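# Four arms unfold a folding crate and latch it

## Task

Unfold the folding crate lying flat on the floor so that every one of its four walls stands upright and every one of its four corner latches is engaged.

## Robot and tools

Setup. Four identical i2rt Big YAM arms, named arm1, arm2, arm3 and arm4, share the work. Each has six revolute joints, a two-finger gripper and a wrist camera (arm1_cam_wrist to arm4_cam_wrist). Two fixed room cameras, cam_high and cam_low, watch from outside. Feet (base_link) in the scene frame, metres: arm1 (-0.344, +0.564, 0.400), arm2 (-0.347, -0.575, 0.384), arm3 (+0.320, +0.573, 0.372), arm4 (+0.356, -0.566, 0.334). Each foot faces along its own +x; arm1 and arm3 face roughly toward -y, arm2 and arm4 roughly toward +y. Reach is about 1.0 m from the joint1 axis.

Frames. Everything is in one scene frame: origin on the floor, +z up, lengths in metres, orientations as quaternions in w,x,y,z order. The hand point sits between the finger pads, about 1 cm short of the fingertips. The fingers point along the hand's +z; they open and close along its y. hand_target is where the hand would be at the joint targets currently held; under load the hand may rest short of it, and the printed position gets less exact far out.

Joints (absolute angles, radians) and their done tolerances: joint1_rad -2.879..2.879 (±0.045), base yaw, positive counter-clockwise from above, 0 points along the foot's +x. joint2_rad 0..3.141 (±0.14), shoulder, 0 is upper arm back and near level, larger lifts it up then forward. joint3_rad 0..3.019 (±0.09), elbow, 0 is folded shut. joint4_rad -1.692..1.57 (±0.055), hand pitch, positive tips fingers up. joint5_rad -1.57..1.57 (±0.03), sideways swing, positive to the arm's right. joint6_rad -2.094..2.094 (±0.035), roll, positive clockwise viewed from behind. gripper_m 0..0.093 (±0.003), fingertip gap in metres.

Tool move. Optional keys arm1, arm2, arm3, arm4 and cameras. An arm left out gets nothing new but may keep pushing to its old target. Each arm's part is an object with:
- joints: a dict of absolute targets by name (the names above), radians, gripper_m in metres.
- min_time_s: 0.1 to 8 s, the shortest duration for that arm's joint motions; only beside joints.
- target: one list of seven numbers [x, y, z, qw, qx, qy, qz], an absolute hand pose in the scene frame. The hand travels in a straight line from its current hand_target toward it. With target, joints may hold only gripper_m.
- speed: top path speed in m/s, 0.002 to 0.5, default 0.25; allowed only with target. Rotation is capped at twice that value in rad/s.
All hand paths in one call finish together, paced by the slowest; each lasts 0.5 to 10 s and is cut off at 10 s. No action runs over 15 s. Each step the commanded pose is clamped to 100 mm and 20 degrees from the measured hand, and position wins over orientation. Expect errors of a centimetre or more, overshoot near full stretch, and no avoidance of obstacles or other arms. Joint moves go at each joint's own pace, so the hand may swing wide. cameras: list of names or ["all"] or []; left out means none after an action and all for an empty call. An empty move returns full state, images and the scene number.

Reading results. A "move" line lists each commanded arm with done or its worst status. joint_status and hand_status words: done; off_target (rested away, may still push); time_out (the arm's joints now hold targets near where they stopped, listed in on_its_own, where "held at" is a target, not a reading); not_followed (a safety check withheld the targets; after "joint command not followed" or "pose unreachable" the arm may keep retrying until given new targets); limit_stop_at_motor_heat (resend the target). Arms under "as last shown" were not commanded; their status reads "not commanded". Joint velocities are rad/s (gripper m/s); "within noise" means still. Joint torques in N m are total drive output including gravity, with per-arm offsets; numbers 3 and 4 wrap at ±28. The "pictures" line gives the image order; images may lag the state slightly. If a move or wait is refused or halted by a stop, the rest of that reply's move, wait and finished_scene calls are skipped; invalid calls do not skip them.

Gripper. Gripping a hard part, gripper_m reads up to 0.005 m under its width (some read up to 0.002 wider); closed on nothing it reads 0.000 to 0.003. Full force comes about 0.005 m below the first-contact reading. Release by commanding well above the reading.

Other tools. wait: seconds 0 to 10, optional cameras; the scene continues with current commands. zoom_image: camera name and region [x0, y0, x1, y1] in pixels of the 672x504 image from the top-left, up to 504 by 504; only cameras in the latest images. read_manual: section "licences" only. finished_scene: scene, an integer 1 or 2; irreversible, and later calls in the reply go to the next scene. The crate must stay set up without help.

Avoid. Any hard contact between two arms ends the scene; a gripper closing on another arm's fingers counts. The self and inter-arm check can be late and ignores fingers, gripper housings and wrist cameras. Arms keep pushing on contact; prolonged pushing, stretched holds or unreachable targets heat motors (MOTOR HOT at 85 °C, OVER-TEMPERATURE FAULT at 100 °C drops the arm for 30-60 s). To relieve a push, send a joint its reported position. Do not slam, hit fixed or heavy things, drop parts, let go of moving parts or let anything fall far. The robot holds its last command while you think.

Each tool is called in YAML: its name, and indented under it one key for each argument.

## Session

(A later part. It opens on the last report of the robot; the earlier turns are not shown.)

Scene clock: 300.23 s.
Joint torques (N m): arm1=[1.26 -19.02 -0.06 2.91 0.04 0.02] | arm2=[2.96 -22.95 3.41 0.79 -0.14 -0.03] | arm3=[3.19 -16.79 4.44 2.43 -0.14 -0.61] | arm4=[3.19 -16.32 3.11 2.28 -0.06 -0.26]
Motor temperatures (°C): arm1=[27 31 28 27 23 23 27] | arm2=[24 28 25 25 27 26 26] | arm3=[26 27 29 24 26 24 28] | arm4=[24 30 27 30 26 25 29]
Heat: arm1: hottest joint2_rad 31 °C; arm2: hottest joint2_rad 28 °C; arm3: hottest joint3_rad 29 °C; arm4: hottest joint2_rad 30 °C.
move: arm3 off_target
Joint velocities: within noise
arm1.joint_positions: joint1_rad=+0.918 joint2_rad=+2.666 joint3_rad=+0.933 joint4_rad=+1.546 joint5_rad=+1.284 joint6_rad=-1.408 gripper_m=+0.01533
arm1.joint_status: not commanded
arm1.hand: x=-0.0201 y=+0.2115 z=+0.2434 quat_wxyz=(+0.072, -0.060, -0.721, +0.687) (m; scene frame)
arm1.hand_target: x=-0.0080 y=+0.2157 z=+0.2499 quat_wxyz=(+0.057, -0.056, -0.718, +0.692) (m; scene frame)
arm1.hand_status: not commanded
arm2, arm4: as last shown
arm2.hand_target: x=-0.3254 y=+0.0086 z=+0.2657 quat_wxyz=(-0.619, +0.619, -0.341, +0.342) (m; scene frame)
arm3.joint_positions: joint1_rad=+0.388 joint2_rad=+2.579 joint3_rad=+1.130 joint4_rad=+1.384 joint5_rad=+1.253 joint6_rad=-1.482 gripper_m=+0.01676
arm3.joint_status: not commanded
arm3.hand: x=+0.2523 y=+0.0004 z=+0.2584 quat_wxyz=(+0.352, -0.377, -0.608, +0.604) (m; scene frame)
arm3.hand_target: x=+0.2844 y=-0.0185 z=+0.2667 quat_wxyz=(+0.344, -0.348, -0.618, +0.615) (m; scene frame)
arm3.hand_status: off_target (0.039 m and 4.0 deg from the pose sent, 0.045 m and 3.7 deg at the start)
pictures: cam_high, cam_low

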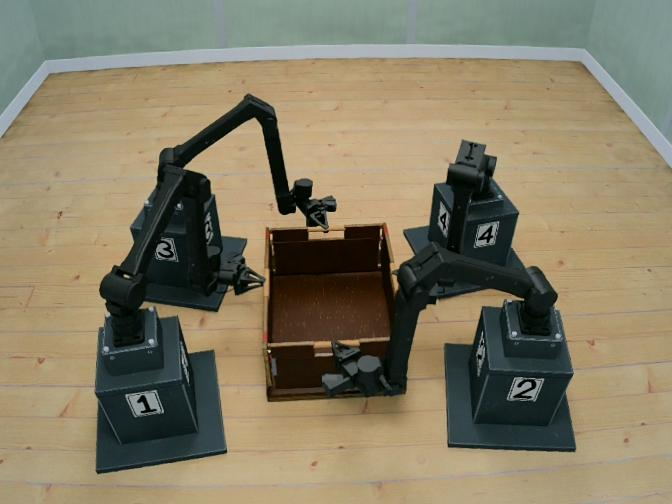

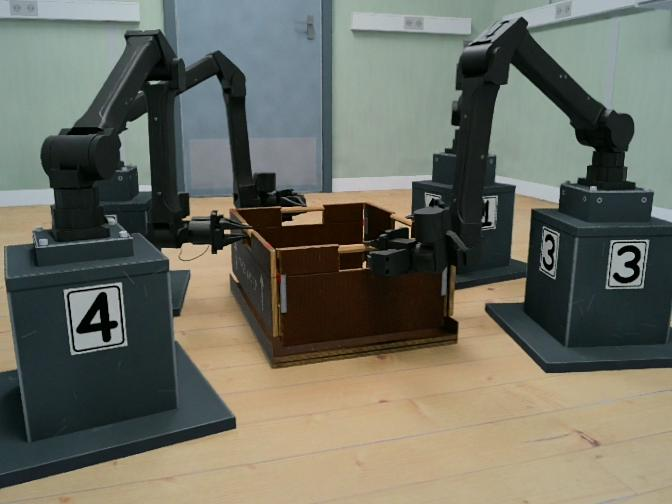

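move:
  cameras: ["arm2_cam_wrist", "arm3_cam_wrist", "arm1_cam_wrist", "arm4_cam_wrist"]

zoom_image:
  camera: "arm3_cam_wrist"
  region: [200, 80, 380, 290]

zoom_image:
  camera: "arm2_cam_wrist"
  region: [200, 80, 380, 290]

zoom_image:
  camera: "arm4_cam_wrist"
  region: [150, 30, 390, 300]

zoom_image:
  camera: "arm1_cam_wrist"
  region: [150, 90, 390, 300]

Scene clock: 308.80 s.
Joint torques (N m): arm1=[1.14 -19.08 -0.14 2.96 0.04 0.02] | arm2=[2.96 -22.89 3.4 0.77 -0.15 -0.03] | arm3=[3.6 -17.14 4.52 2.48 -0.13 -0.63] | arm4=[3.19 -16.38 3.1 2.28 -0.06 -0.27]
Motor temperatures (°C): arm1=[27 31 28 27 23 23 27] | arm2=[24 28 25 25 27 26 26] | arm3=[26 27 29 24 26 24 28] | arm4=[24 30 27 30 26 25 29]
Heat: arm1: hottest joint2_rad 31 °C; arm2: hottest joint2_rad 28 °C; arm3: hottest joint3_rad 29 °C; arm4: hottest joint2_rad 30 °C.
Joint velocities: within noise
arm1.joint_positions: joint1_rad=+0.918 joint2_rad=+2.666 joint3_rad=+0.933 joint4_rad=+1.546 joint5_rad=+1.284 joint6_rad=-1.408 gripper_m=+0.01533
arm1.joint_status: not commanded
arm1.hand: x=-0.0201 y=+0.2115 z=+0.2434 quat_wxyz=(+0.072, -0.060, -0.721, +0.687) (m; scene frame)
arm1.hand_target: x=-0.0080 y=+0.2157 z=+0.2499 quat_wxyz=(+0.057, -0.056, -0.718, +0.692) (m; scene frame)
arm1.hand_status: not commanded
arm2.joint_positions: joint1_rad=+0.354 joint2_rad=+2.657 joint3_rad=+1.154 joint4_rad=+1.455 joint5_rad=+1.265 joint6_rad=-1.561 gripper_m=+0.01697
arm2.joint_status: not commanded
arm2.hand: x=-0.3010 y=-0.0110 z=+0.2436 quat_wxyz=(-0.602, +0.623, -0.345, +0.362) (m; scene frame)
arm2.hand_target: x=-0.3254 y=+0.0086 z=+0.2657 quat_wxyz=(-0.619, +0.619, -0.341, +0.342) (m; scene frame)
arm2.hand_status: not commanded
arm3.joint_positions: joint1_rad=+0.388 joint2_rad=+2.579 joint3_rad=+1.130 joint4_rad=+1.384 joint5_rad=+1.253 joint6_rad=-1.484 gripper_m=+0.01676
arm3.joint_status: not commanded
arm3.hand: x=+0.2523 y=+0.0004 z=+0.2584 quat_wxyz=(+0.352, -0.376, -0.608, +0.604) (m; scene frame)
arm3.hand_target: x=+0.2844 y=-0.0185 z=+0.2667 quat_wxyz=(+0.344, -0.348, -0.618, +0.615) (m; scene frame)
arm3.hand_status: off_target (0.039 m and 3.9 deg from the pose sent, 0.045 m and 3.7 deg at the start)
arm4.joint_positions: joint1_rad=+0.929 joint2_rad=+2.506 joint3_rad=+0.908 joint4_rad=+1.535 joint5_rad=+1.301 joint6_rad=-1.504 gripper_m=+0.01672
arm4.joint_status: not commanded
arm4.hand: x=-0.0057 y=-0.2130 z=+0.2457 quat_wxyz=(-0.699, +0.710, -0.061, +0.056) (m; scene frame)
arm4.hand_target: x=-0.0193 y=-0.2167 z=+0.2493 quat_wxyz=(-0.703, +0.707, -0.053, +0.051) (m; scene frame)
arm4.hand_status: not commanded
pictures: arm1_cam_wrist, arm2_cam_wrist, arm3_cam_wrist, arm4_cam_wrist

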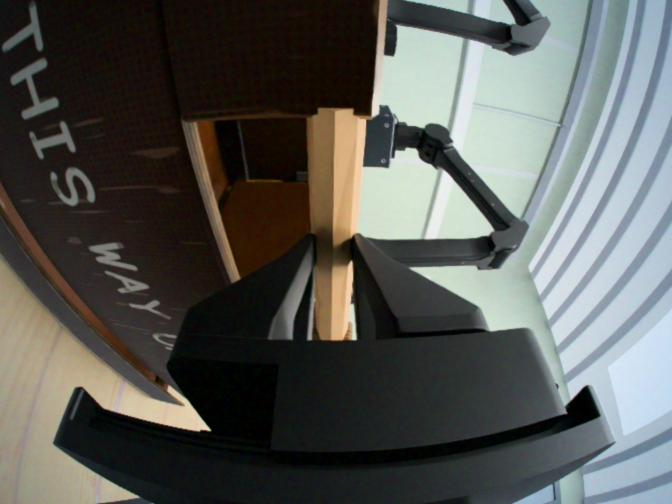

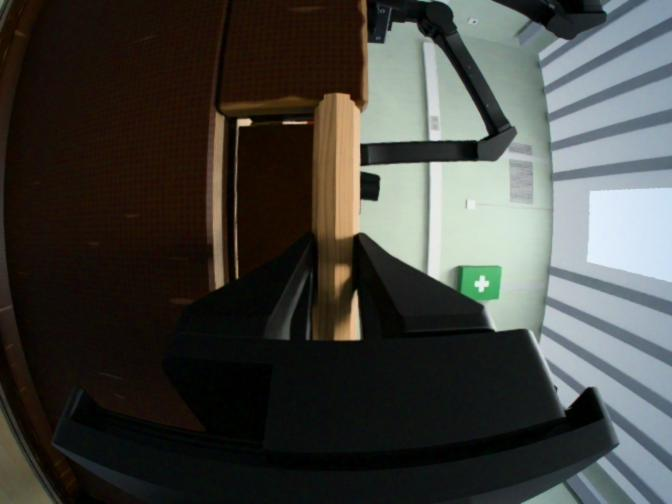

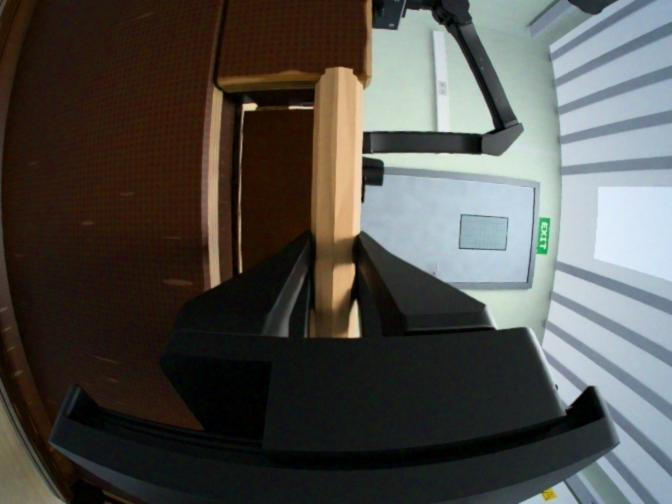

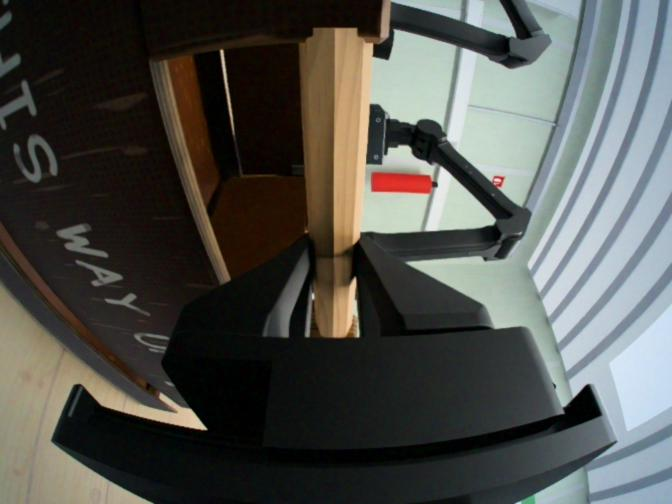

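Scaled by 2.400 from the camera's 672x504 image, which has a finer 960x720 frame.

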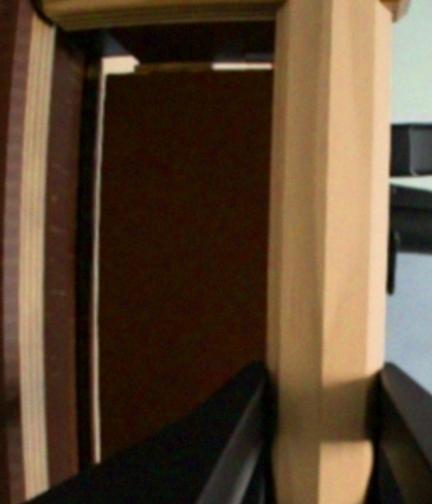

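Scaled by 2.400 from the camera's 672x504 image, which has a finer 960x720 frame.

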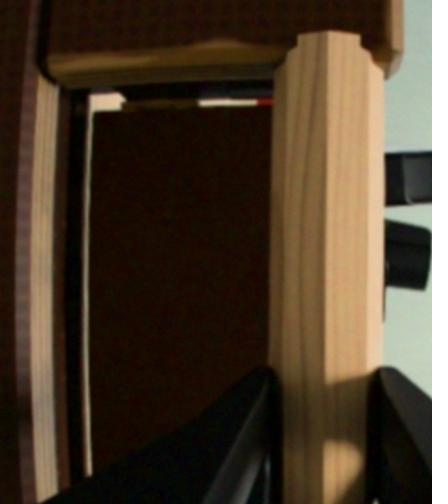

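Scaled by 1.867 from the camera's 672x504 image, which has a finer 960x720 frame.

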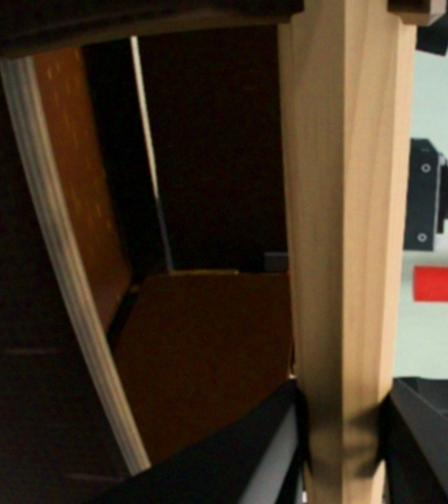

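Scaled by 2.100 from the camera's 672x504 image, which has a finer 960x720 frame.

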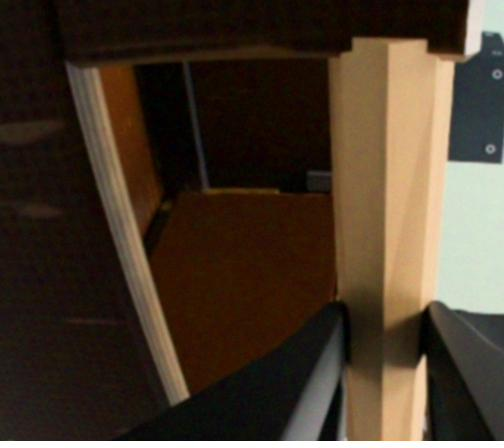

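move:
  arm2: {"target": [-0.296, 0.010, 0.268, -0.6195, 0.6195, -0.3414, 0.3414], "speed": 0.05}

move:
  arm2: {"target": [-0.284, 0.010, 0.268, -0.6195, 0.6195, -0.3414, 0.3414], "speed": 0.05}
  cameras: ["cam_high"]

zoom_image:
  camera: "cam_high"
  region: [255, 320, 315, 390]

Scene clock: 313.63 s.
Joint torques (N m): arm1=[1.49 -19.37 -0.18 2.95 0.02 0.01] | arm2=[-0.79 -23.06 2.8 1.29 -1.17 -0.1] | arm3=[3.37 -17.85 4.44 2.56 -0.13 -0.62] | arm4=[3.19 -16.32 3.11 2.28 -0.06 -0.26]
Motor temperatures (°C): arm1=[27 31 28 27 23 23 27] | arm2=[24 28 25 25 27 26 26] | arm3=[26 27 29 24 26 24 28] | arm4=[24 30 27 30 26 25 29]
Heat: arm1: hottest joint2_rad 31 °C; arm2: hottest joint2_rad 28 °C; arm3: hottest joint3_rad 29 °C; arm4: hottest joint2_rad 30 °C.
move: arm2 off_target
Joint velocities: within noise
arm1.joint_positions: joint1_rad=+0.918 joint2_rad=+2.665 joint3_rad=+0.933 joint4_rad=+1.546 joint5_rad=+1.283 joint6_rad=-1.408 gripper_m=+0.01533
arm1.joint_status: not commanded
arm1.hand: x=-0.0195 y=+0.2113 z=+0.2440 quat_wxyz=(+0.071, -0.060, -0.721, +0.687) (m; scene frame)
arm1.hand_target: x=-0.0076 y=+0.2155 z=+0.2506 quat_wxyz=(+0.056, -0.057, -0.718, +0.692) (m; scene frame)
arm1.hand_status: not commanded
arm2.joint_positions: joint1_rad=+0.346 joint2_rad=+2.653 joint3_rad=+1.142 joint4_rad=+1.455 joint5_rad=+1.232 joint6_rad=-1.553 gripper_m=+0.01697
arm2.joint_status: not commanded
arm2.hand: x=-0.2988 y=-0.0100 z=+0.2439 quat_wxyz=(-0.605, +0.628, -0.338, +0.354) (m; scene frame)
arm2.hand_target: x=-0.2999 y=+0.0097 z=+0.2682 quat_wxyz=(-0.621, +0.620, -0.340, +0.339) (m; scene frame)
arm2.hand_status: off_target (0.031 m and 2.4 deg from the pose sent, 0.033 m and 3.2 deg at the start)
arm3.joint_positions: joint1_rad=+0.388 joint2_rad=+2.579 joint3_rad=+1.131 joint4_rad=+1.384 joint5_rad=+1.253 joint6_rad=-1.484 gripper_m=+0.01676
arm3.joint_status: not commanded
arm3.hand: x=+0.2524 y=-0.0002 z=+0.2587 quat_wxyz=(+0.352, -0.376, -0.608, +0.604) (m; scene frame)
arm3.hand_target: x=+0.2844 y=-0.0188 z=+0.2669 quat_wxyz=(+0.344, -0.348, -0.618, +0.615) (m; scene frame)
arm3.hand_status: not commanded
arm4.joint_positions: joint1_rad=+0.929 joint2_rad=+2.506 joint3_rad=+0.908 joint4_rad=+1.535 joint5_rad=+1.300 joint6_rad=-1.504 gripper_m=+0.01672
arm4.joint_status: not commanded
arm4.hand: x=-0.0060 y=-0.2129 z=+0.2457 quat_wxyz=(-0.699, +0.710, -0.061, +0.055) (m; scene frame)
arm4.hand_target: x=-0.0196 y=-0.2166 z=+0.2493 quat_wxyz=(-0.703, +0.707, -0.052, +0.051) (m; scene frame)
arm4.hand_status: not commanded
pictures: none

Scene clock: 314.60 s.
Joint torques (N m): arm1=[2.02 -19.43 -0.17 3.15 0.08 0.01] | arm2=[-2.9 -22.89 2.91 1.43 -1.29 -0.15] | arm3=[3.49 -16.73 4.38 2.63 -0.17 -0.58] | arm4=[3.19 -16.32 3.1 2.28 -0.06 -0.26]
Motor temperatures (°C): arm1=[27 31 28 27 23 23 27] | arm2=[24 28 25 25 27 26 26] | arm3=[26 27 29 24 26 24 28] | arm4=[24 30 27 30 26 25 29]
Heat: arm1: hottest joint2_rad 31 °C; arm2: hottest joint2_rad 28 °C; arm3: hottest joint3_rad 29 °C; arm4: hottest joint2_rad 30 °C.
move: arm2 off_target
Joint velocities: within noise
arm1, arm3, arm4: as last shown
arm2.joint_positions: joint1_rad=+0.343 joint2_rad=+2.651 joint3_rad=+1.133 joint4_rad=+1.458 joint5_rad=+1.211 joint6_rad=-1.552 gripper_m=+0.01697
arm2.joint_status: not commanded
arm2.hand: x=-0.2984 y=-0.0101 z=+0.2434 quat_wxyz=(-0.607, +0.632, -0.332, +0.348) (m; scene frame)
arm2.hand_target: x=-0.2860 y=+0.0090 z=+0.2677 quat_wxyz=(-0.620, +0.620, -0.340, +0.341) (m; scene frame)
arm2.hand_status: off_target (0.035 m and 2.5 deg from the pose sent, 0.035 m and 2.4 deg at the start)
pictures: cam_high

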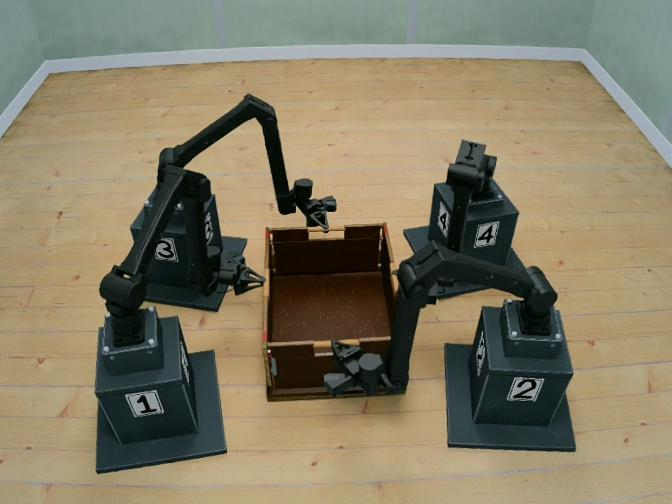

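Scaled by 7.200 from the camera's 672x504 image, which has a finer 960x720 frame.

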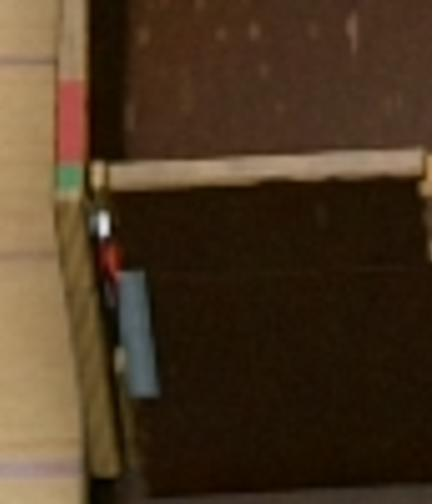

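move:
  arm2: {"target": [-0.293, 0.010, 0.268, -0.6195, 0.6195, -0.3414, 0.3414], "speed": 0.05}
  arm3: {"target": [0.252, -0.020, 0.270, -0.3459, 0.3459, 0.6168, -0.6168], "speed": 0.05}

move:
  arm3: {"target": [0.238, -0.020, 0.270, -0.3459, 0.3459, 0.6168, -0.6168], "speed": 0.05}
  cameras: ["cam_high", "cam_low"]

zoom_image:
  camera: "cam_high"
  region: [250, 210, 310, 270]

zoom_image:
  camera: "cam_high"
  region: [360, 210, 420, 270]

zoom_image:
  camera: "cam_low"
  region: [260, 220, 320, 320]

Scene clock: 320.10 s.
Joint torques (N m): arm1=[1.2 -19.43 0.06 2.89 0.06 0.01] | arm2=[-1.55 -22.89 3.21 1.21 -0.38 -0.13] | arm3=[-0.85 -17.67 3 2.59 -1.46 -0.62] | arm4=[3.19 -16.38 3.11 2.28 -0.06 -0.26]
Motor temperatures (°C): arm1=[27 31 28 27 23 23 27] | arm2=[24 29 25 25 28 26 26] | arm3=[26 27 29 24 26 24 28] | arm4=[24 30 27 30 26 25 29]
Heat: arm1: hottest joint2_rad 31 °C; arm2: hottest joint2_rad 29 °C; arm3: hottest joint3_rad 29 °C; arm4: hottest joint2_rad 30 °C.
move: arm2 off_target; arm3 off_target
Joint velocities: within noise
arm1.joint_positions: joint1_rad=+0.918 joint2_rad=+2.665 joint3_rad=+0.933 joint4_rad=+1.546 joint5_rad=+1.275 joint6_rad=-1.408 gripper_m=+0.01533
arm1.joint_status: not commanded
arm1.hand: x=-0.0182 y=+0.2111 z=+0.2438 quat_wxyz=(+0.068, -0.057, -0.721, +0.687) (m; scene frame)
arm1.hand_target: x=-0.0064 y=+0.2153 z=+0.2503 quat_wxyz=(+0.054, -0.054, -0.718, +0.692) (m; scene frame)
arm1.hand_status: not commanded
arm2.joint_positions: joint1_rad=+0.342 joint2_rad=+2.651 joint3_rad=+1.133 joint4_rad=+1.458 joint5_rad=+1.206 joint6_rad=-1.550 gripper_m=+0.01697
arm2.joint_status: not commanded
arm2.hand: x=-0.2979 y=-0.0095 z=+0.2434 quat_wxyz=(-0.608, +0.633, -0.332, +0.347) (m; scene frame)
arm2.hand_target: x=-0.2928 y=+0.0091 z=+0.2679 quat_wxyz=(-0.619, +0.619, -0.341, +0.341) (m; scene frame)
arm2.hand_status: off_target (0.032 m and 2.4 deg from the pose sent, 0.032 m and 2.5 deg at the start)
arm3.joint_positions: joint1_rad=+0.382 joint2_rad=+2.579 joint3_rad=+1.128 joint4_rad=+1.393 joint5_rad=+1.230 joint6_rad=-1.487 gripper_m=+0.01676
arm3.joint_status: not commanded
arm3.hand: x=+0.2506 y=-0.0022 z=+0.2591 quat_wxyz=(+0.346, -0.372, -0.610, +0.608) (m; scene frame)
arm3.hand_target: x=+0.2522 y=-0.0187 z=+0.2702 quat_wxyz=(+0.346, -0.348, -0.618, +0.614) (m; scene frame)
arm3.hand_status: off_target (0.021 m and 3.3 deg from the pose sent, 0.023 m and 4.0 deg at the start)
arm4.joint_positions: joint1_rad=+0.929 joint2_rad=+2.506 joint3_rad=+0.908 joint4_rad=+1.535 joint5_rad=+1.295 joint6_rad=-1.504 gripper_m=+0.01672
arm4.joint_status: not commanded
arm4.hand: x=-0.0067 y=-0.2128 z=+0.2457 quat_wxyz=(-0.699, +0.711, -0.059, +0.053) (m; scene frame)
arm4.hand_target: x=-0.0203 y=-0.2165 z=+0.2493 quat_wxyz=(-0.703, +0.708, -0.050, +0.049) (m; scene frame)
arm4.hand_status: not commanded
pictures: none

Scene clock: 321.07 s.
Joint torques (N m): arm1=[0.97 -19.31 -0.08 3.03 0.06 0.02] | arm2=[-1.61 -22.95 3.22 1.21 -0.38 -0.13] | arm3=[-2.84 -18.02 3.11 2.48 -1.75 -0.6] | arm4=[3.19 -16.32 3.1 2.28 -0.06 -0.26]
Motor temperatures (°C): arm1=[27 31 28 27 23 23 27] | arm2=[24 29 25 25 28 26 26] | arm3=[26 27 29 24 26 24 28] | arm4=[24 30 27 30 26 25 29]
Heat: arm1: hottest joint2_rad 31 °C; arm2: hottest joint2_rad 29 °C; arm3: hottest joint3_rad 29 °C; arm4: hottest joint2_rad 30 °C.
move: arm3 off_target
Joint velocities: within noise
arm1, arm2, arm4: as last shown
arm3.joint_positions: joint1_rad=+0.379 joint2_rad=+2.579 joint3_rad=+1.121 joint4_rad=+1.404 joint5_rad=+1.209 joint6_rad=-1.488 gripper_m=+0.01676
arm3.joint_status: not commanded
arm3.hand: x=+0.2502 y=-0.0024 z=+0.2590 quat_wxyz=(+0.339, -0.367, -0.613, +0.611) (m; scene frame)
arm3.hand_target: x=+0.2438 y=-0.0199 z=+0.2704 quat_wxyz=(+0.342, -0.345, -0.619, +0.617) (m; scene frame)
arm3.hand_status: off_target (0.024 m and 2.6 deg from the pose sent, 0.024 m and 3.3 deg at the start)
pictures: cam_high, cam_low

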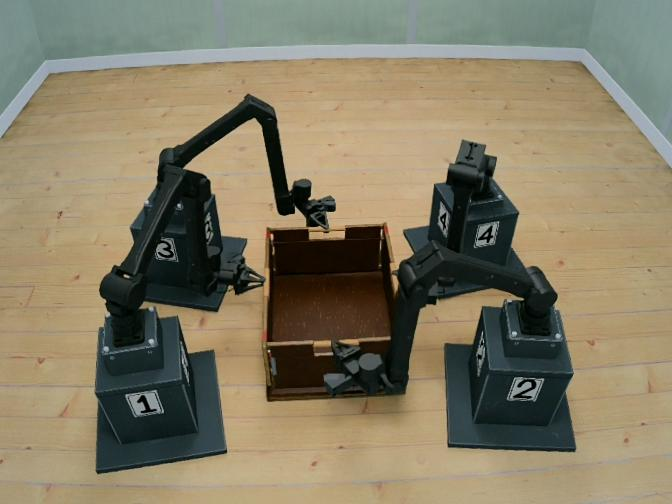

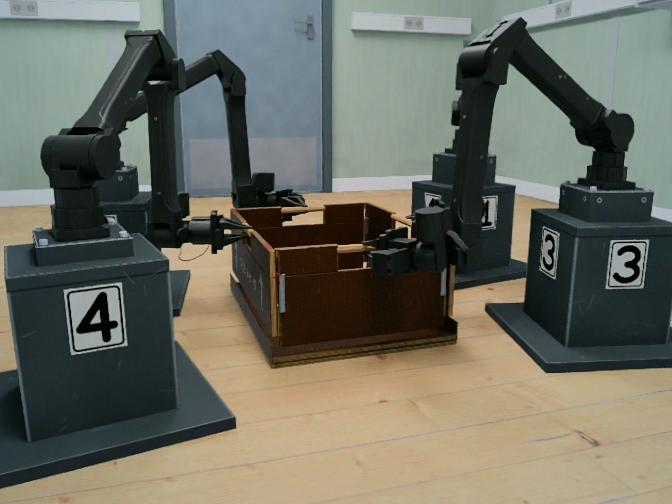

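Scaled by 8.400 from the camera's 672x504 image, which has a finer 960x720 frame.

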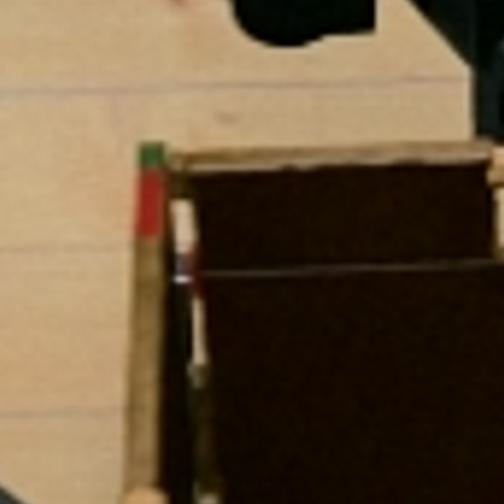

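Scaled by 8.400 from the camera's 672x504 image, which has a finer 960x720 frame.

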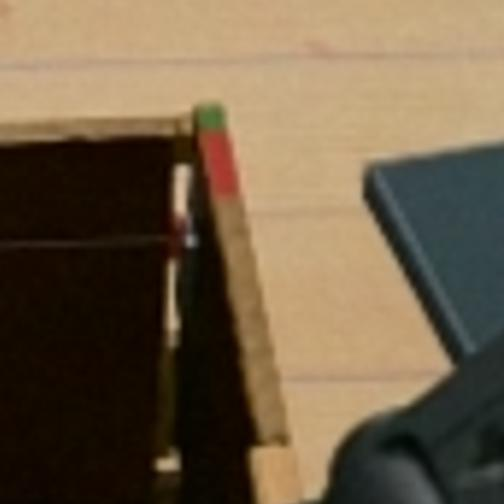

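Scaled by 5.040 from the camera's 672x504 image, which has a finer 960x720 frame.

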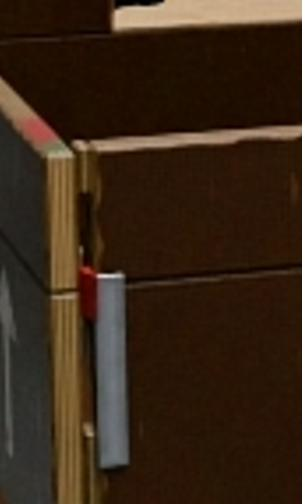

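move:
  arm2: {"target": [-0.304, 0.010, 0.268, -0.6195, 0.6195, -0.3414, 0.3414], "speed": 0.05}
  arm3: {"target": [0.259, -0.020, 0.270, -0.3459, 0.3459, 0.6168, -0.6168], "speed": 0.05}

move:
  arm2: {"joints": {"gripper_m": 0.05}}
  arm3: {"joints": {"gripper_m": 0.05}}
  cameras: ["cam_high", "cam_low"]

zoom_image:
  camera: "cam_high"
  region: [240, 210, 440, 410]

Scene clock: 325.10 s.
Joint torques (N m): arm1=[2.08 -18.96 -0.02 2.92 0.06 0] | arm2=[0.21 -22.95 3.33 1.16 -0.05 -0.14] | arm3=[0.79 -18.02 3.95 2.14 -0.42 -0.6] | arm4=[3.19 -16.32 3.11 2.28 -0.06 -0.26]
Motor temperatures (°C): arm1=[27 31 28 27 23 23 27] | arm2=[24 30 25 25 28 26 26] | arm3=[26 27 29 24 27 24 28] | arm4=[24 30 27 30 26 25 29]
Heat: arm1: hottest joint2_rad 31 °C; arm2: hottest joint2_rad 30 °C; arm3: hottest joint3_rad 29 °C; arm4: hottest joint2_rad 30 °C.
move: arm2 off_target; arm3 off_target
Joint velocities: within noise
arm1, arm4: as last shown
arm2.joint_positions: joint1_rad=+0.345 joint2_rad=+2.651 joint3_rad=+1.137 joint4_rad=+1.454 joint5_rad=+1.220 joint6_rad=-1.550 gripper_m=+0.01697
arm2.joint_status: not commanded
arm2.hand: x=-0.2987 y=-0.0096 z=+0.2436 quat_wxyz=(-0.606, +0.631, -0.335, +0.350) (m; scene frame)
arm2.hand_target: x=-0.3048 y=+0.0090 z=+0.2678 quat_wxyz=(-0.619, +0.620, -0.341, +0.341) (m; scene frame)
arm2.hand_status: off_target (0.032 m and 2.4 deg from the pose sent, 0.032 m and 2.4 deg at the start)
arm3.joint_positions: joint1_rad=+0.381 joint2_rad=+2.579 joint3_rad=+1.121 joint4_rad=+1.404 joint5_rad=+1.212 joint6_rad=-1.488 gripper_m=+0.01676
arm3.joint_status: not commanded
arm3.hand: x=+0.2509 y=-0.0020 z=+0.2590 quat_wxyz=(+0.340, -0.367, -0.613, +0.611) (m; scene frame)
arm3.hand_target: x=+0.2599 y=-0.0194 z=+0.2704 quat_wxyz=(+0.344, -0.347, -0.618, +0.616) (m; scene frame)
arm3.hand_status: off_target (0.023 m and 2.7 deg from the pose sent, 0.023 m and 2.6 deg at the start)
pictures: none

Scene clock: 325.97 s.
Joint torques (N m): arm1=[1.49 -19.49 -0.02 2.95 0.07 0.03] | arm2=[0.26 -22.36 2.89 1.18 -0.06 -0.05] | arm3=[-0.03 -18.02 2.69 2.21 0.1 0.07] | arm4=[3.19 -16.32 3.11 2.28 -0.06 -0.26]
Motor temperatures (°C): arm1=[27 31 28 27 23 23 27] | arm2=[24 30 25 25 28 26 26] | arm3=[26 27 29 24 27 24 28] | arm4=[24 30 27 30 26 25 29]
Heat: arm1: hottest joint2_rad 31 °C; arm2: hottest joint2_rad 30 °C; arm3: hottest joint3_rad 29 °C; arm4: hottest joint2_rad 30 °C.
move: arm2 done; arm3 done
Joint velocities: within noise
arm1, arm4: as last shown
arm2.joint_positions: joint1_rad=+0.343 joint2_rad=+2.642 joint3_rad=+1.147 joint4_rad=+1.452 joint5_rad=+1.212 joint6_rad=-1.567 gripper_m=+0.04989
arm2.joint_status: all done
arm2.hand: x=-0.2998 y=-0.0027 z=+0.2496 quat_wxyz=(-0.609, +0.630, -0.332, +0.350) (m; scene frame)
arm2.hand_target: x=-0.3047 y=+0.0106 z=+0.2681 quat_wxyz=(-0.619, +0.622, -0.336, +0.342) (m; scene frame)
arm2.hand_status: not commanded
arm3.joint_positions: joint1_rad=+0.371 joint2_rad=+2.579 joint3_rad=+1.139 joint4_rad=+1.404 joint5_rad=+1.191 joint6_rad=-1.561 gripper_m=+0.04990
arm3.joint_status: all done
arm3.hand: x=+0.2485 y=-0.0116 z=+0.2622 quat_wxyz=(+0.354, -0.346, -0.623, +0.606) (m; scene frame)
arm3.hand_target: x=+0.2551 y=-0.0200 z=+0.2700 quat_wxyz=(+0.348, -0.345, -0.620, +0.614) (m; scene frame)
arm3.hand_status: not commanded
arm4.joint_positions: joint1_rad=+0.929 joint2_rad=+2.506 joint3_rad=+0.908 joint4_rad=+1.535 joint5_rad=+1.295 joint6_rad=-1.506 gripper_m=+0.01672
arm4.hand: x=-0.0067 y=-0.2128 z=+0.2457 quat_wxyz=(-0.699, +0.711, -0.059, +0.054) (m; scene frame)
pictures: cam_high, cam_low

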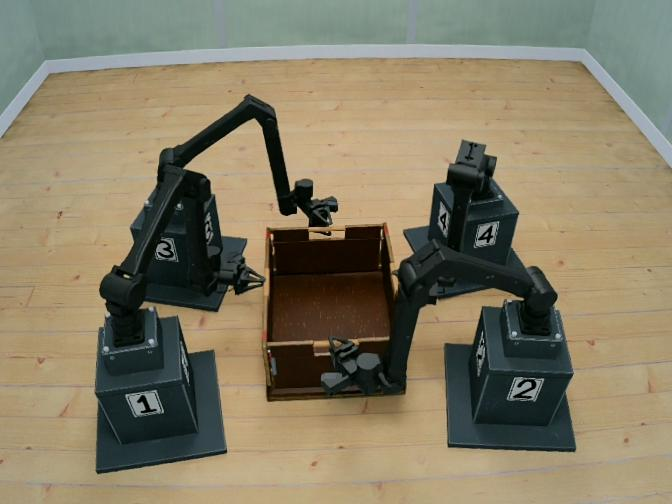

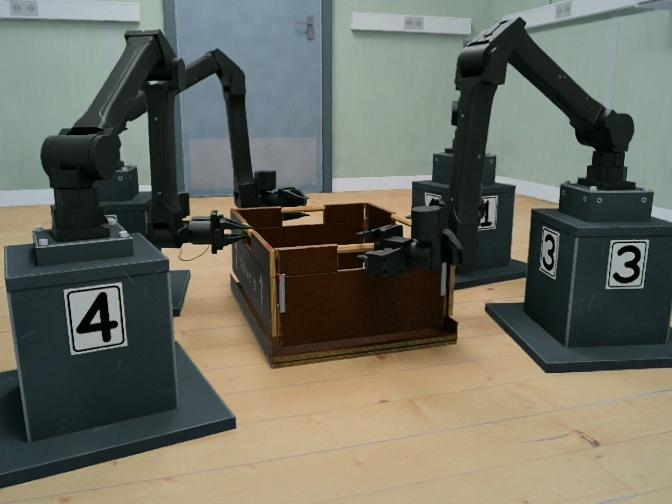

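Scaled by 2.520 from the camera's 672x504 image, which has a finer 960x720 frame.

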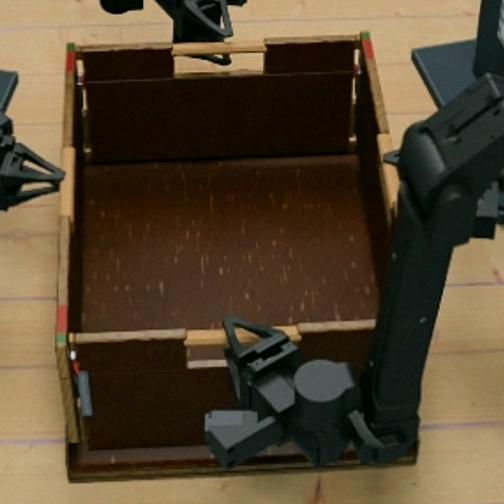

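move:
  arm2: {"target": [-0.375, -0.035, 0.285, -0.6195, 0.6195, -0.3414, 0.3414], "speed": 0.15}
  arm3: {"target": [0.325, 0.020, 0.290, -0.3459, 0.3459, 0.6168, -0.6168], "speed": 0.15}
  cameras: ["cam_high", "arm2_cam_wrist", "arm3_cam_wrist"]

Scene clock: 334.70 s.
Joint torques (N m): arm1=[1.67 -19.02 -0.12 2.85 0.1 0.03] | arm2=[-0.09 -21.71 1.54 2.02 0.15 -0.01] | arm3=[-0.44 -17.96 0.83 2.65 0.22 0.06] | arm4=[3.19 -16.32 3.11 2.28 -0.06 -0.26]
Motor temperatures (°C): arm1=[27 31 28 27 23 23 27] | arm2=[24 30 25 25 27 26 26] | arm3=[26 27 29 24 26 24 28] | arm4=[24 30 27 30 26 25 29]
Heat: arm1: hottest joint2_rad 31 °C; arm2: hottest joint2_rad 30 °C; arm3: hottest joint3_rad 29 °C; arm4: hottest joint2_rad 30 °C.
move: arm2 off_target; arm3 done
Joint velocities: within noise
arm1, arm4: as last shown
arm2.joint_positions: joint1_rad=+0.508 joint2_rad=+2.593 joint3_rad=+1.071 joint4_rad=+1.481 joint5_rad=+1.378 joint6_rad=-1.569 gripper_m=+0.04989
arm2.joint_status: not commanded
arm2.hand: x=-0.3707 y=-0.0409 z=+0.2683 quat_wxyz=(-0.611, +0.628, -0.331, +0.352) (m; scene frame)
arm2.hand_target: x=-0.3706 y=-0.0351 z=+0.2854 quat_wxyz=(-0.619, +0.617, -0.343, +0.344) (m; scene frame)
arm2.hand_status: off_target (0.018 m and 2.2 deg from the pose sent, 0.089 m and 2.3 deg at the start)
arm3.joint_positions: joint1_rad=+0.531 joint2_rad=+2.532 joint3_rad=+1.075 joint4_rad=+1.458 joint5_rad=+1.338 joint6_rad=-1.581 gripper_m=+0.04991
arm3.joint_status: not commanded
arm3.hand: x=+0.3232 y=+0.0181 z=+0.2835 quat_wxyz=(+0.348, -0.344, -0.619, +0.615) (m; scene frame)
arm3.hand_target: x=+0.3242 y=+0.0189 z=+0.2913 quat_wxyz=(+0.346, -0.346, -0.615, +0.618) (m; scene frame)
arm3.hand_status: done (0.007 m and 0.5 deg from the pose sent, 0.087 m and 1.7 deg at the start)
pictures: arm2_cam_wrist, arm3_cam_wrist, cam_high

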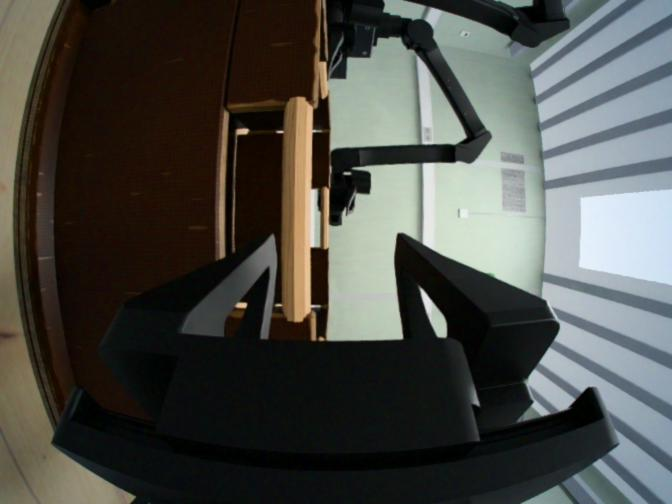

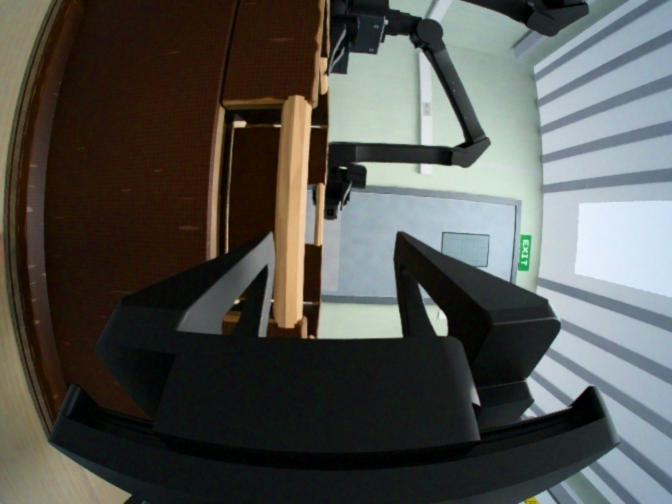

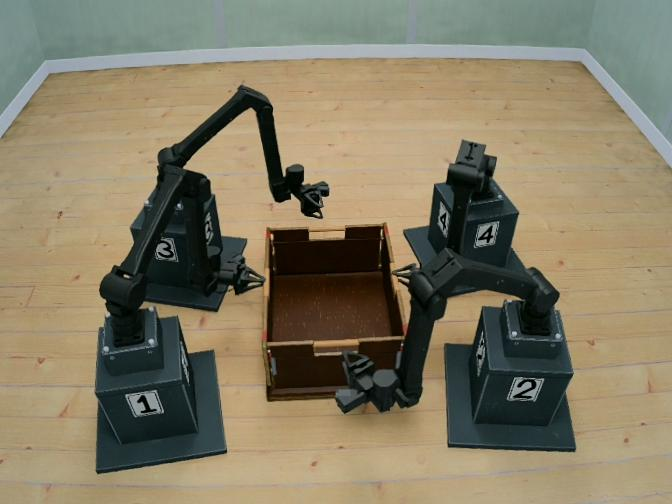

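move:
  arm2: {"target": [-0.10, -0.02, 0.45, -0.183, 0.683, -0.683, -0.183], "speed": 0.3}
  arm3: {"target": [0.12, 0.02, 0.45, 0.183, 0.683, 0.683, -0.183], "speed": 0.3}
  cameras: ["cam_high", "cam_low", "arm2_cam_wrist", "arm3_cam_wrist"]

zoom_image:
  camera: "cam_high"
  region: [370, 310, 430, 400]

zoom_image:
  camera: "cam_low"
  region: [420, 210, 480, 310]

Scene clock: 342.00 s.
Joint torques (N m): arm1=[1.73 -19.25 -0.23 2.93 0.09 0.04] | arm2=[0.62 -16.67 9.69 0.65 -0.3 0.03] | arm3=[-1.03 -14.04 10.22 0.79 -0.16 0.16] | arm4=[3.19 -16.26 3.11 2.28 -0.06 -0.26]
Motor temperatures (°C): arm1=[27 31 28 27 23 23 27] | arm2=[24 30 25 25 27 26 25] | arm3=[26 27 29 24 26 24 28] | arm4=[24 30 27 30 26 25 29]
Heat: arm1: hottest joint2_rad 31 °C; arm2: hottest joint2_rad 30 °C; arm3: hottest joint3_rad 29 °C; arm4: hottest joint2_rad 30 °C.
move: arm2 off_target; arm3 off_target
Joint velocities: within noise
arm1, arm4: as last shown
arm2.joint_positions: joint1_rad=-0.344 joint2_rad=+1.782 joint3_rad=+1.177 joint4_rad=-0.522 joint5_rad=-0.239 joint6_rad=-0.418 gripper_m=+0.04990
arm2.joint_status: not commanded
arm2.hand: x=-0.1120 y=-0.0363 z=+0.4346 quat_wxyz=(-0.169, +0.682, -0.688, -0.182) (m; scene frame)
arm2.hand_target: x=-0.1067 y=-0.0206 z=+0.4468 quat_wxyz=(-0.179, +0.681, -0.685, -0.188) (m; scene frame)
arm2.hand_status: off_target (0.025 m and 1.7 deg from the pose sent, 0.327 m and 90.8 deg at the start)
arm3.joint_positions: joint1_rad=-0.184 joint2_rad=+1.713 joint3_rad=+1.114 joint4_rad=-0.512 joint5_rad=-0.198 joint6_rad=-0.352 gripper_m=+0.04991
arm3.joint_status: not commanded
arm3.hand: x=+0.1307 y=+0.0380 z=+0.4325 quat_wxyz=(-0.180, -0.686, -0.685, +0.169) (m; scene frame)
arm3.hand_target: x=+0.1223 y=+0.0225 z=+0.4477 quat_wxyz=(-0.187, -0.687, -0.679, +0.180) (m; scene frame)
arm3.hand_status: off_target (0.027 m and 1.7 deg from the pose sent, 0.263 m and 90.1 deg at the start)
pictures: arm2_cam_wrist, arm3_cam_wrist, cam_high, cam_low

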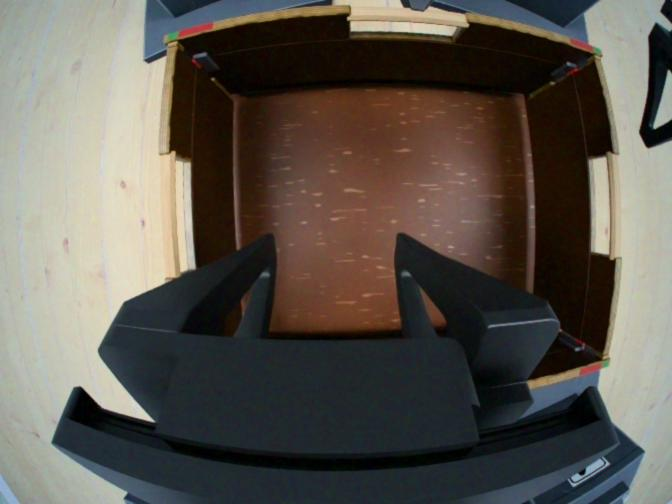

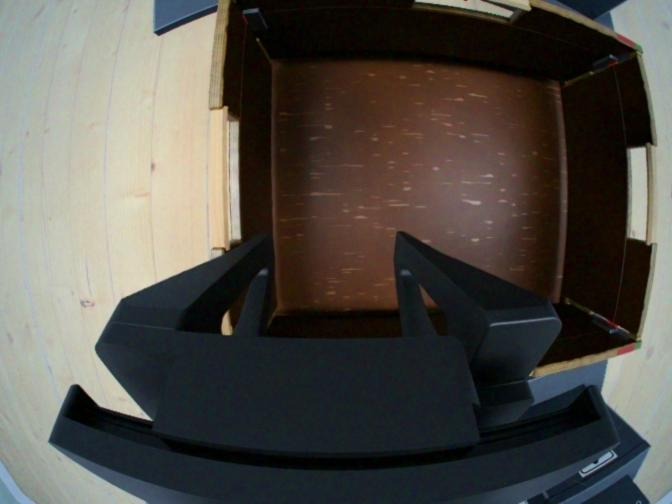

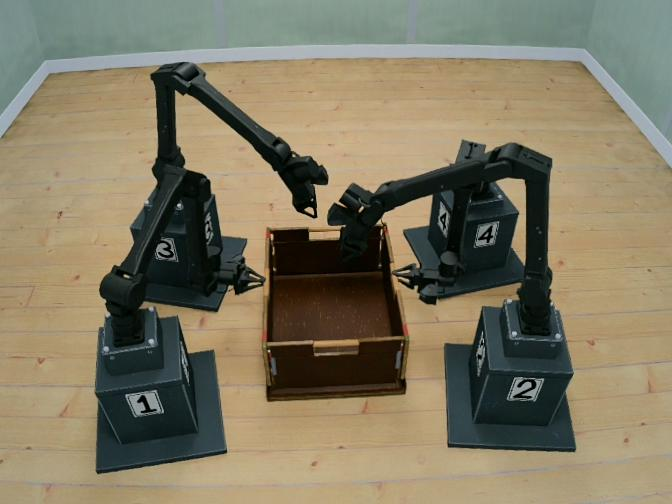

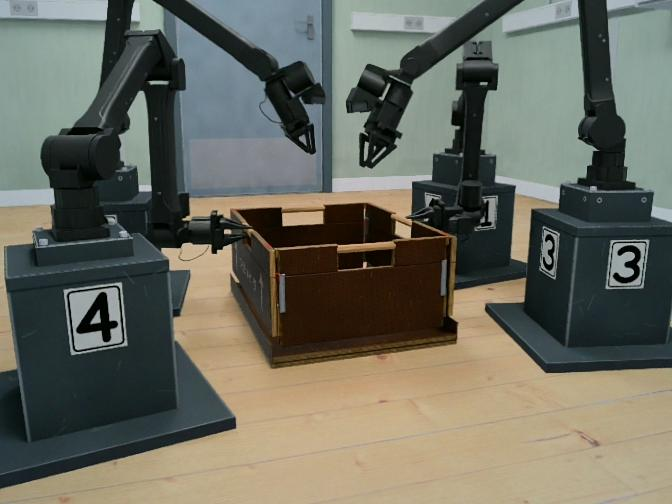

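Scaled by 5.600 from the camera's 672x504 image, which has a finer 960x720 frame.

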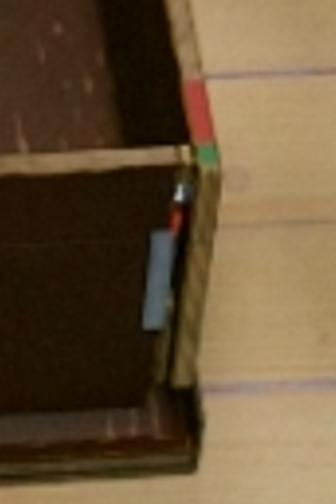

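Scaled by 5.040 from the camera's 672x504 image, which has a finer 960x720 frame.

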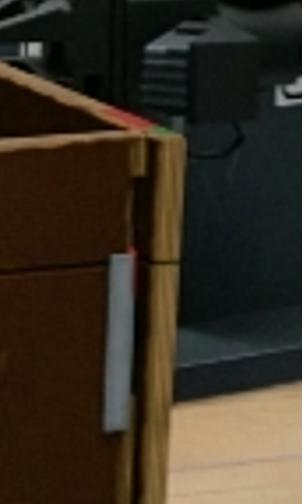

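zoom_image:
  camera: "arm2_cam_wrist"
  region: [160, 20, 250, 110]

zoom_image:
  camera: "arm2_cam_wrist"
  region: [530, 30, 620, 120]

zoom_image:
  camera: "arm2_cam_wrist"
  region: [530, 310, 620, 400]

zoom_image:
  camera: "arm3_cam_wrist"
  region: [560, 20, 650, 110]

zoom_image:
  camera: "arm3_cam_wrist"
  region: [560, 280, 650, 370]

Scaled by 5.600 from the camera's 672x504 image, which has a finer 960x720 frame.

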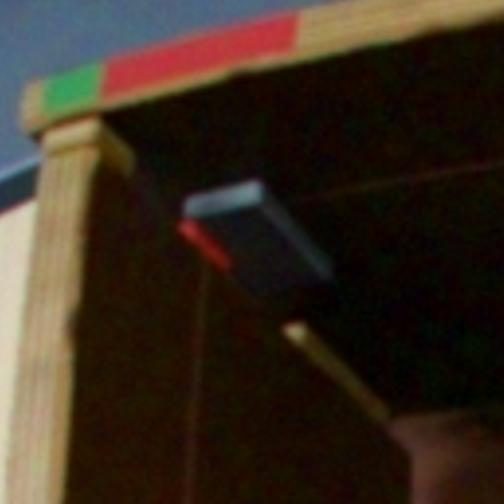

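Scaled by 5.600 from the camera's 672x504 image, which has a finer 960x720 frame.

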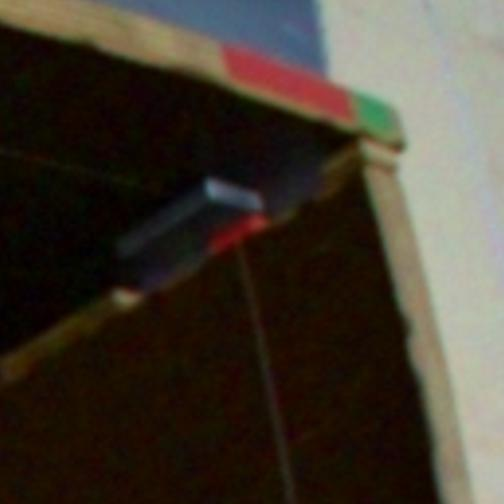

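Scaled by 5.600 from the camera's 672x504 image, which has a finer 960x720 frame.

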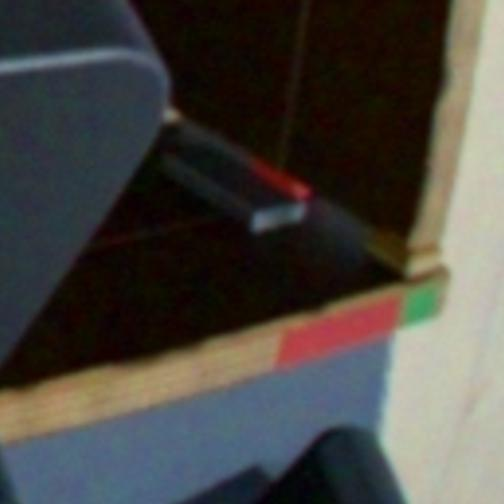

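Scaled by 5.600 from the camera's 672x504 image, which has a finer 960x720 frame.

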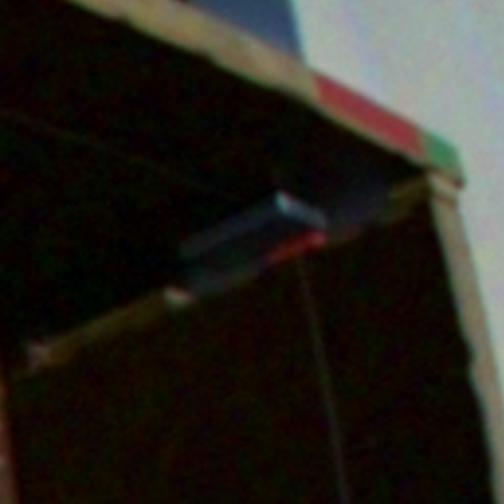

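Scaled by 5.600 from the camera's 672x504 image, which has a finer 960x720 frame.

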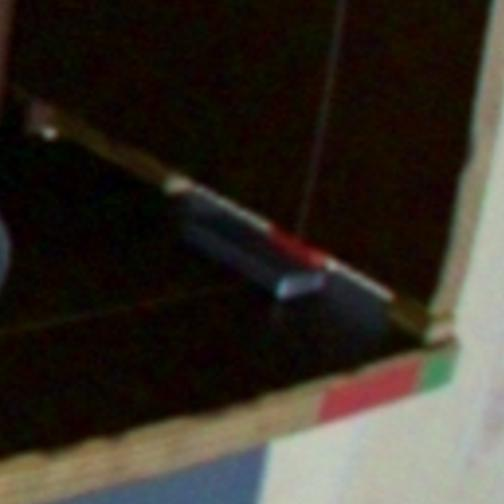

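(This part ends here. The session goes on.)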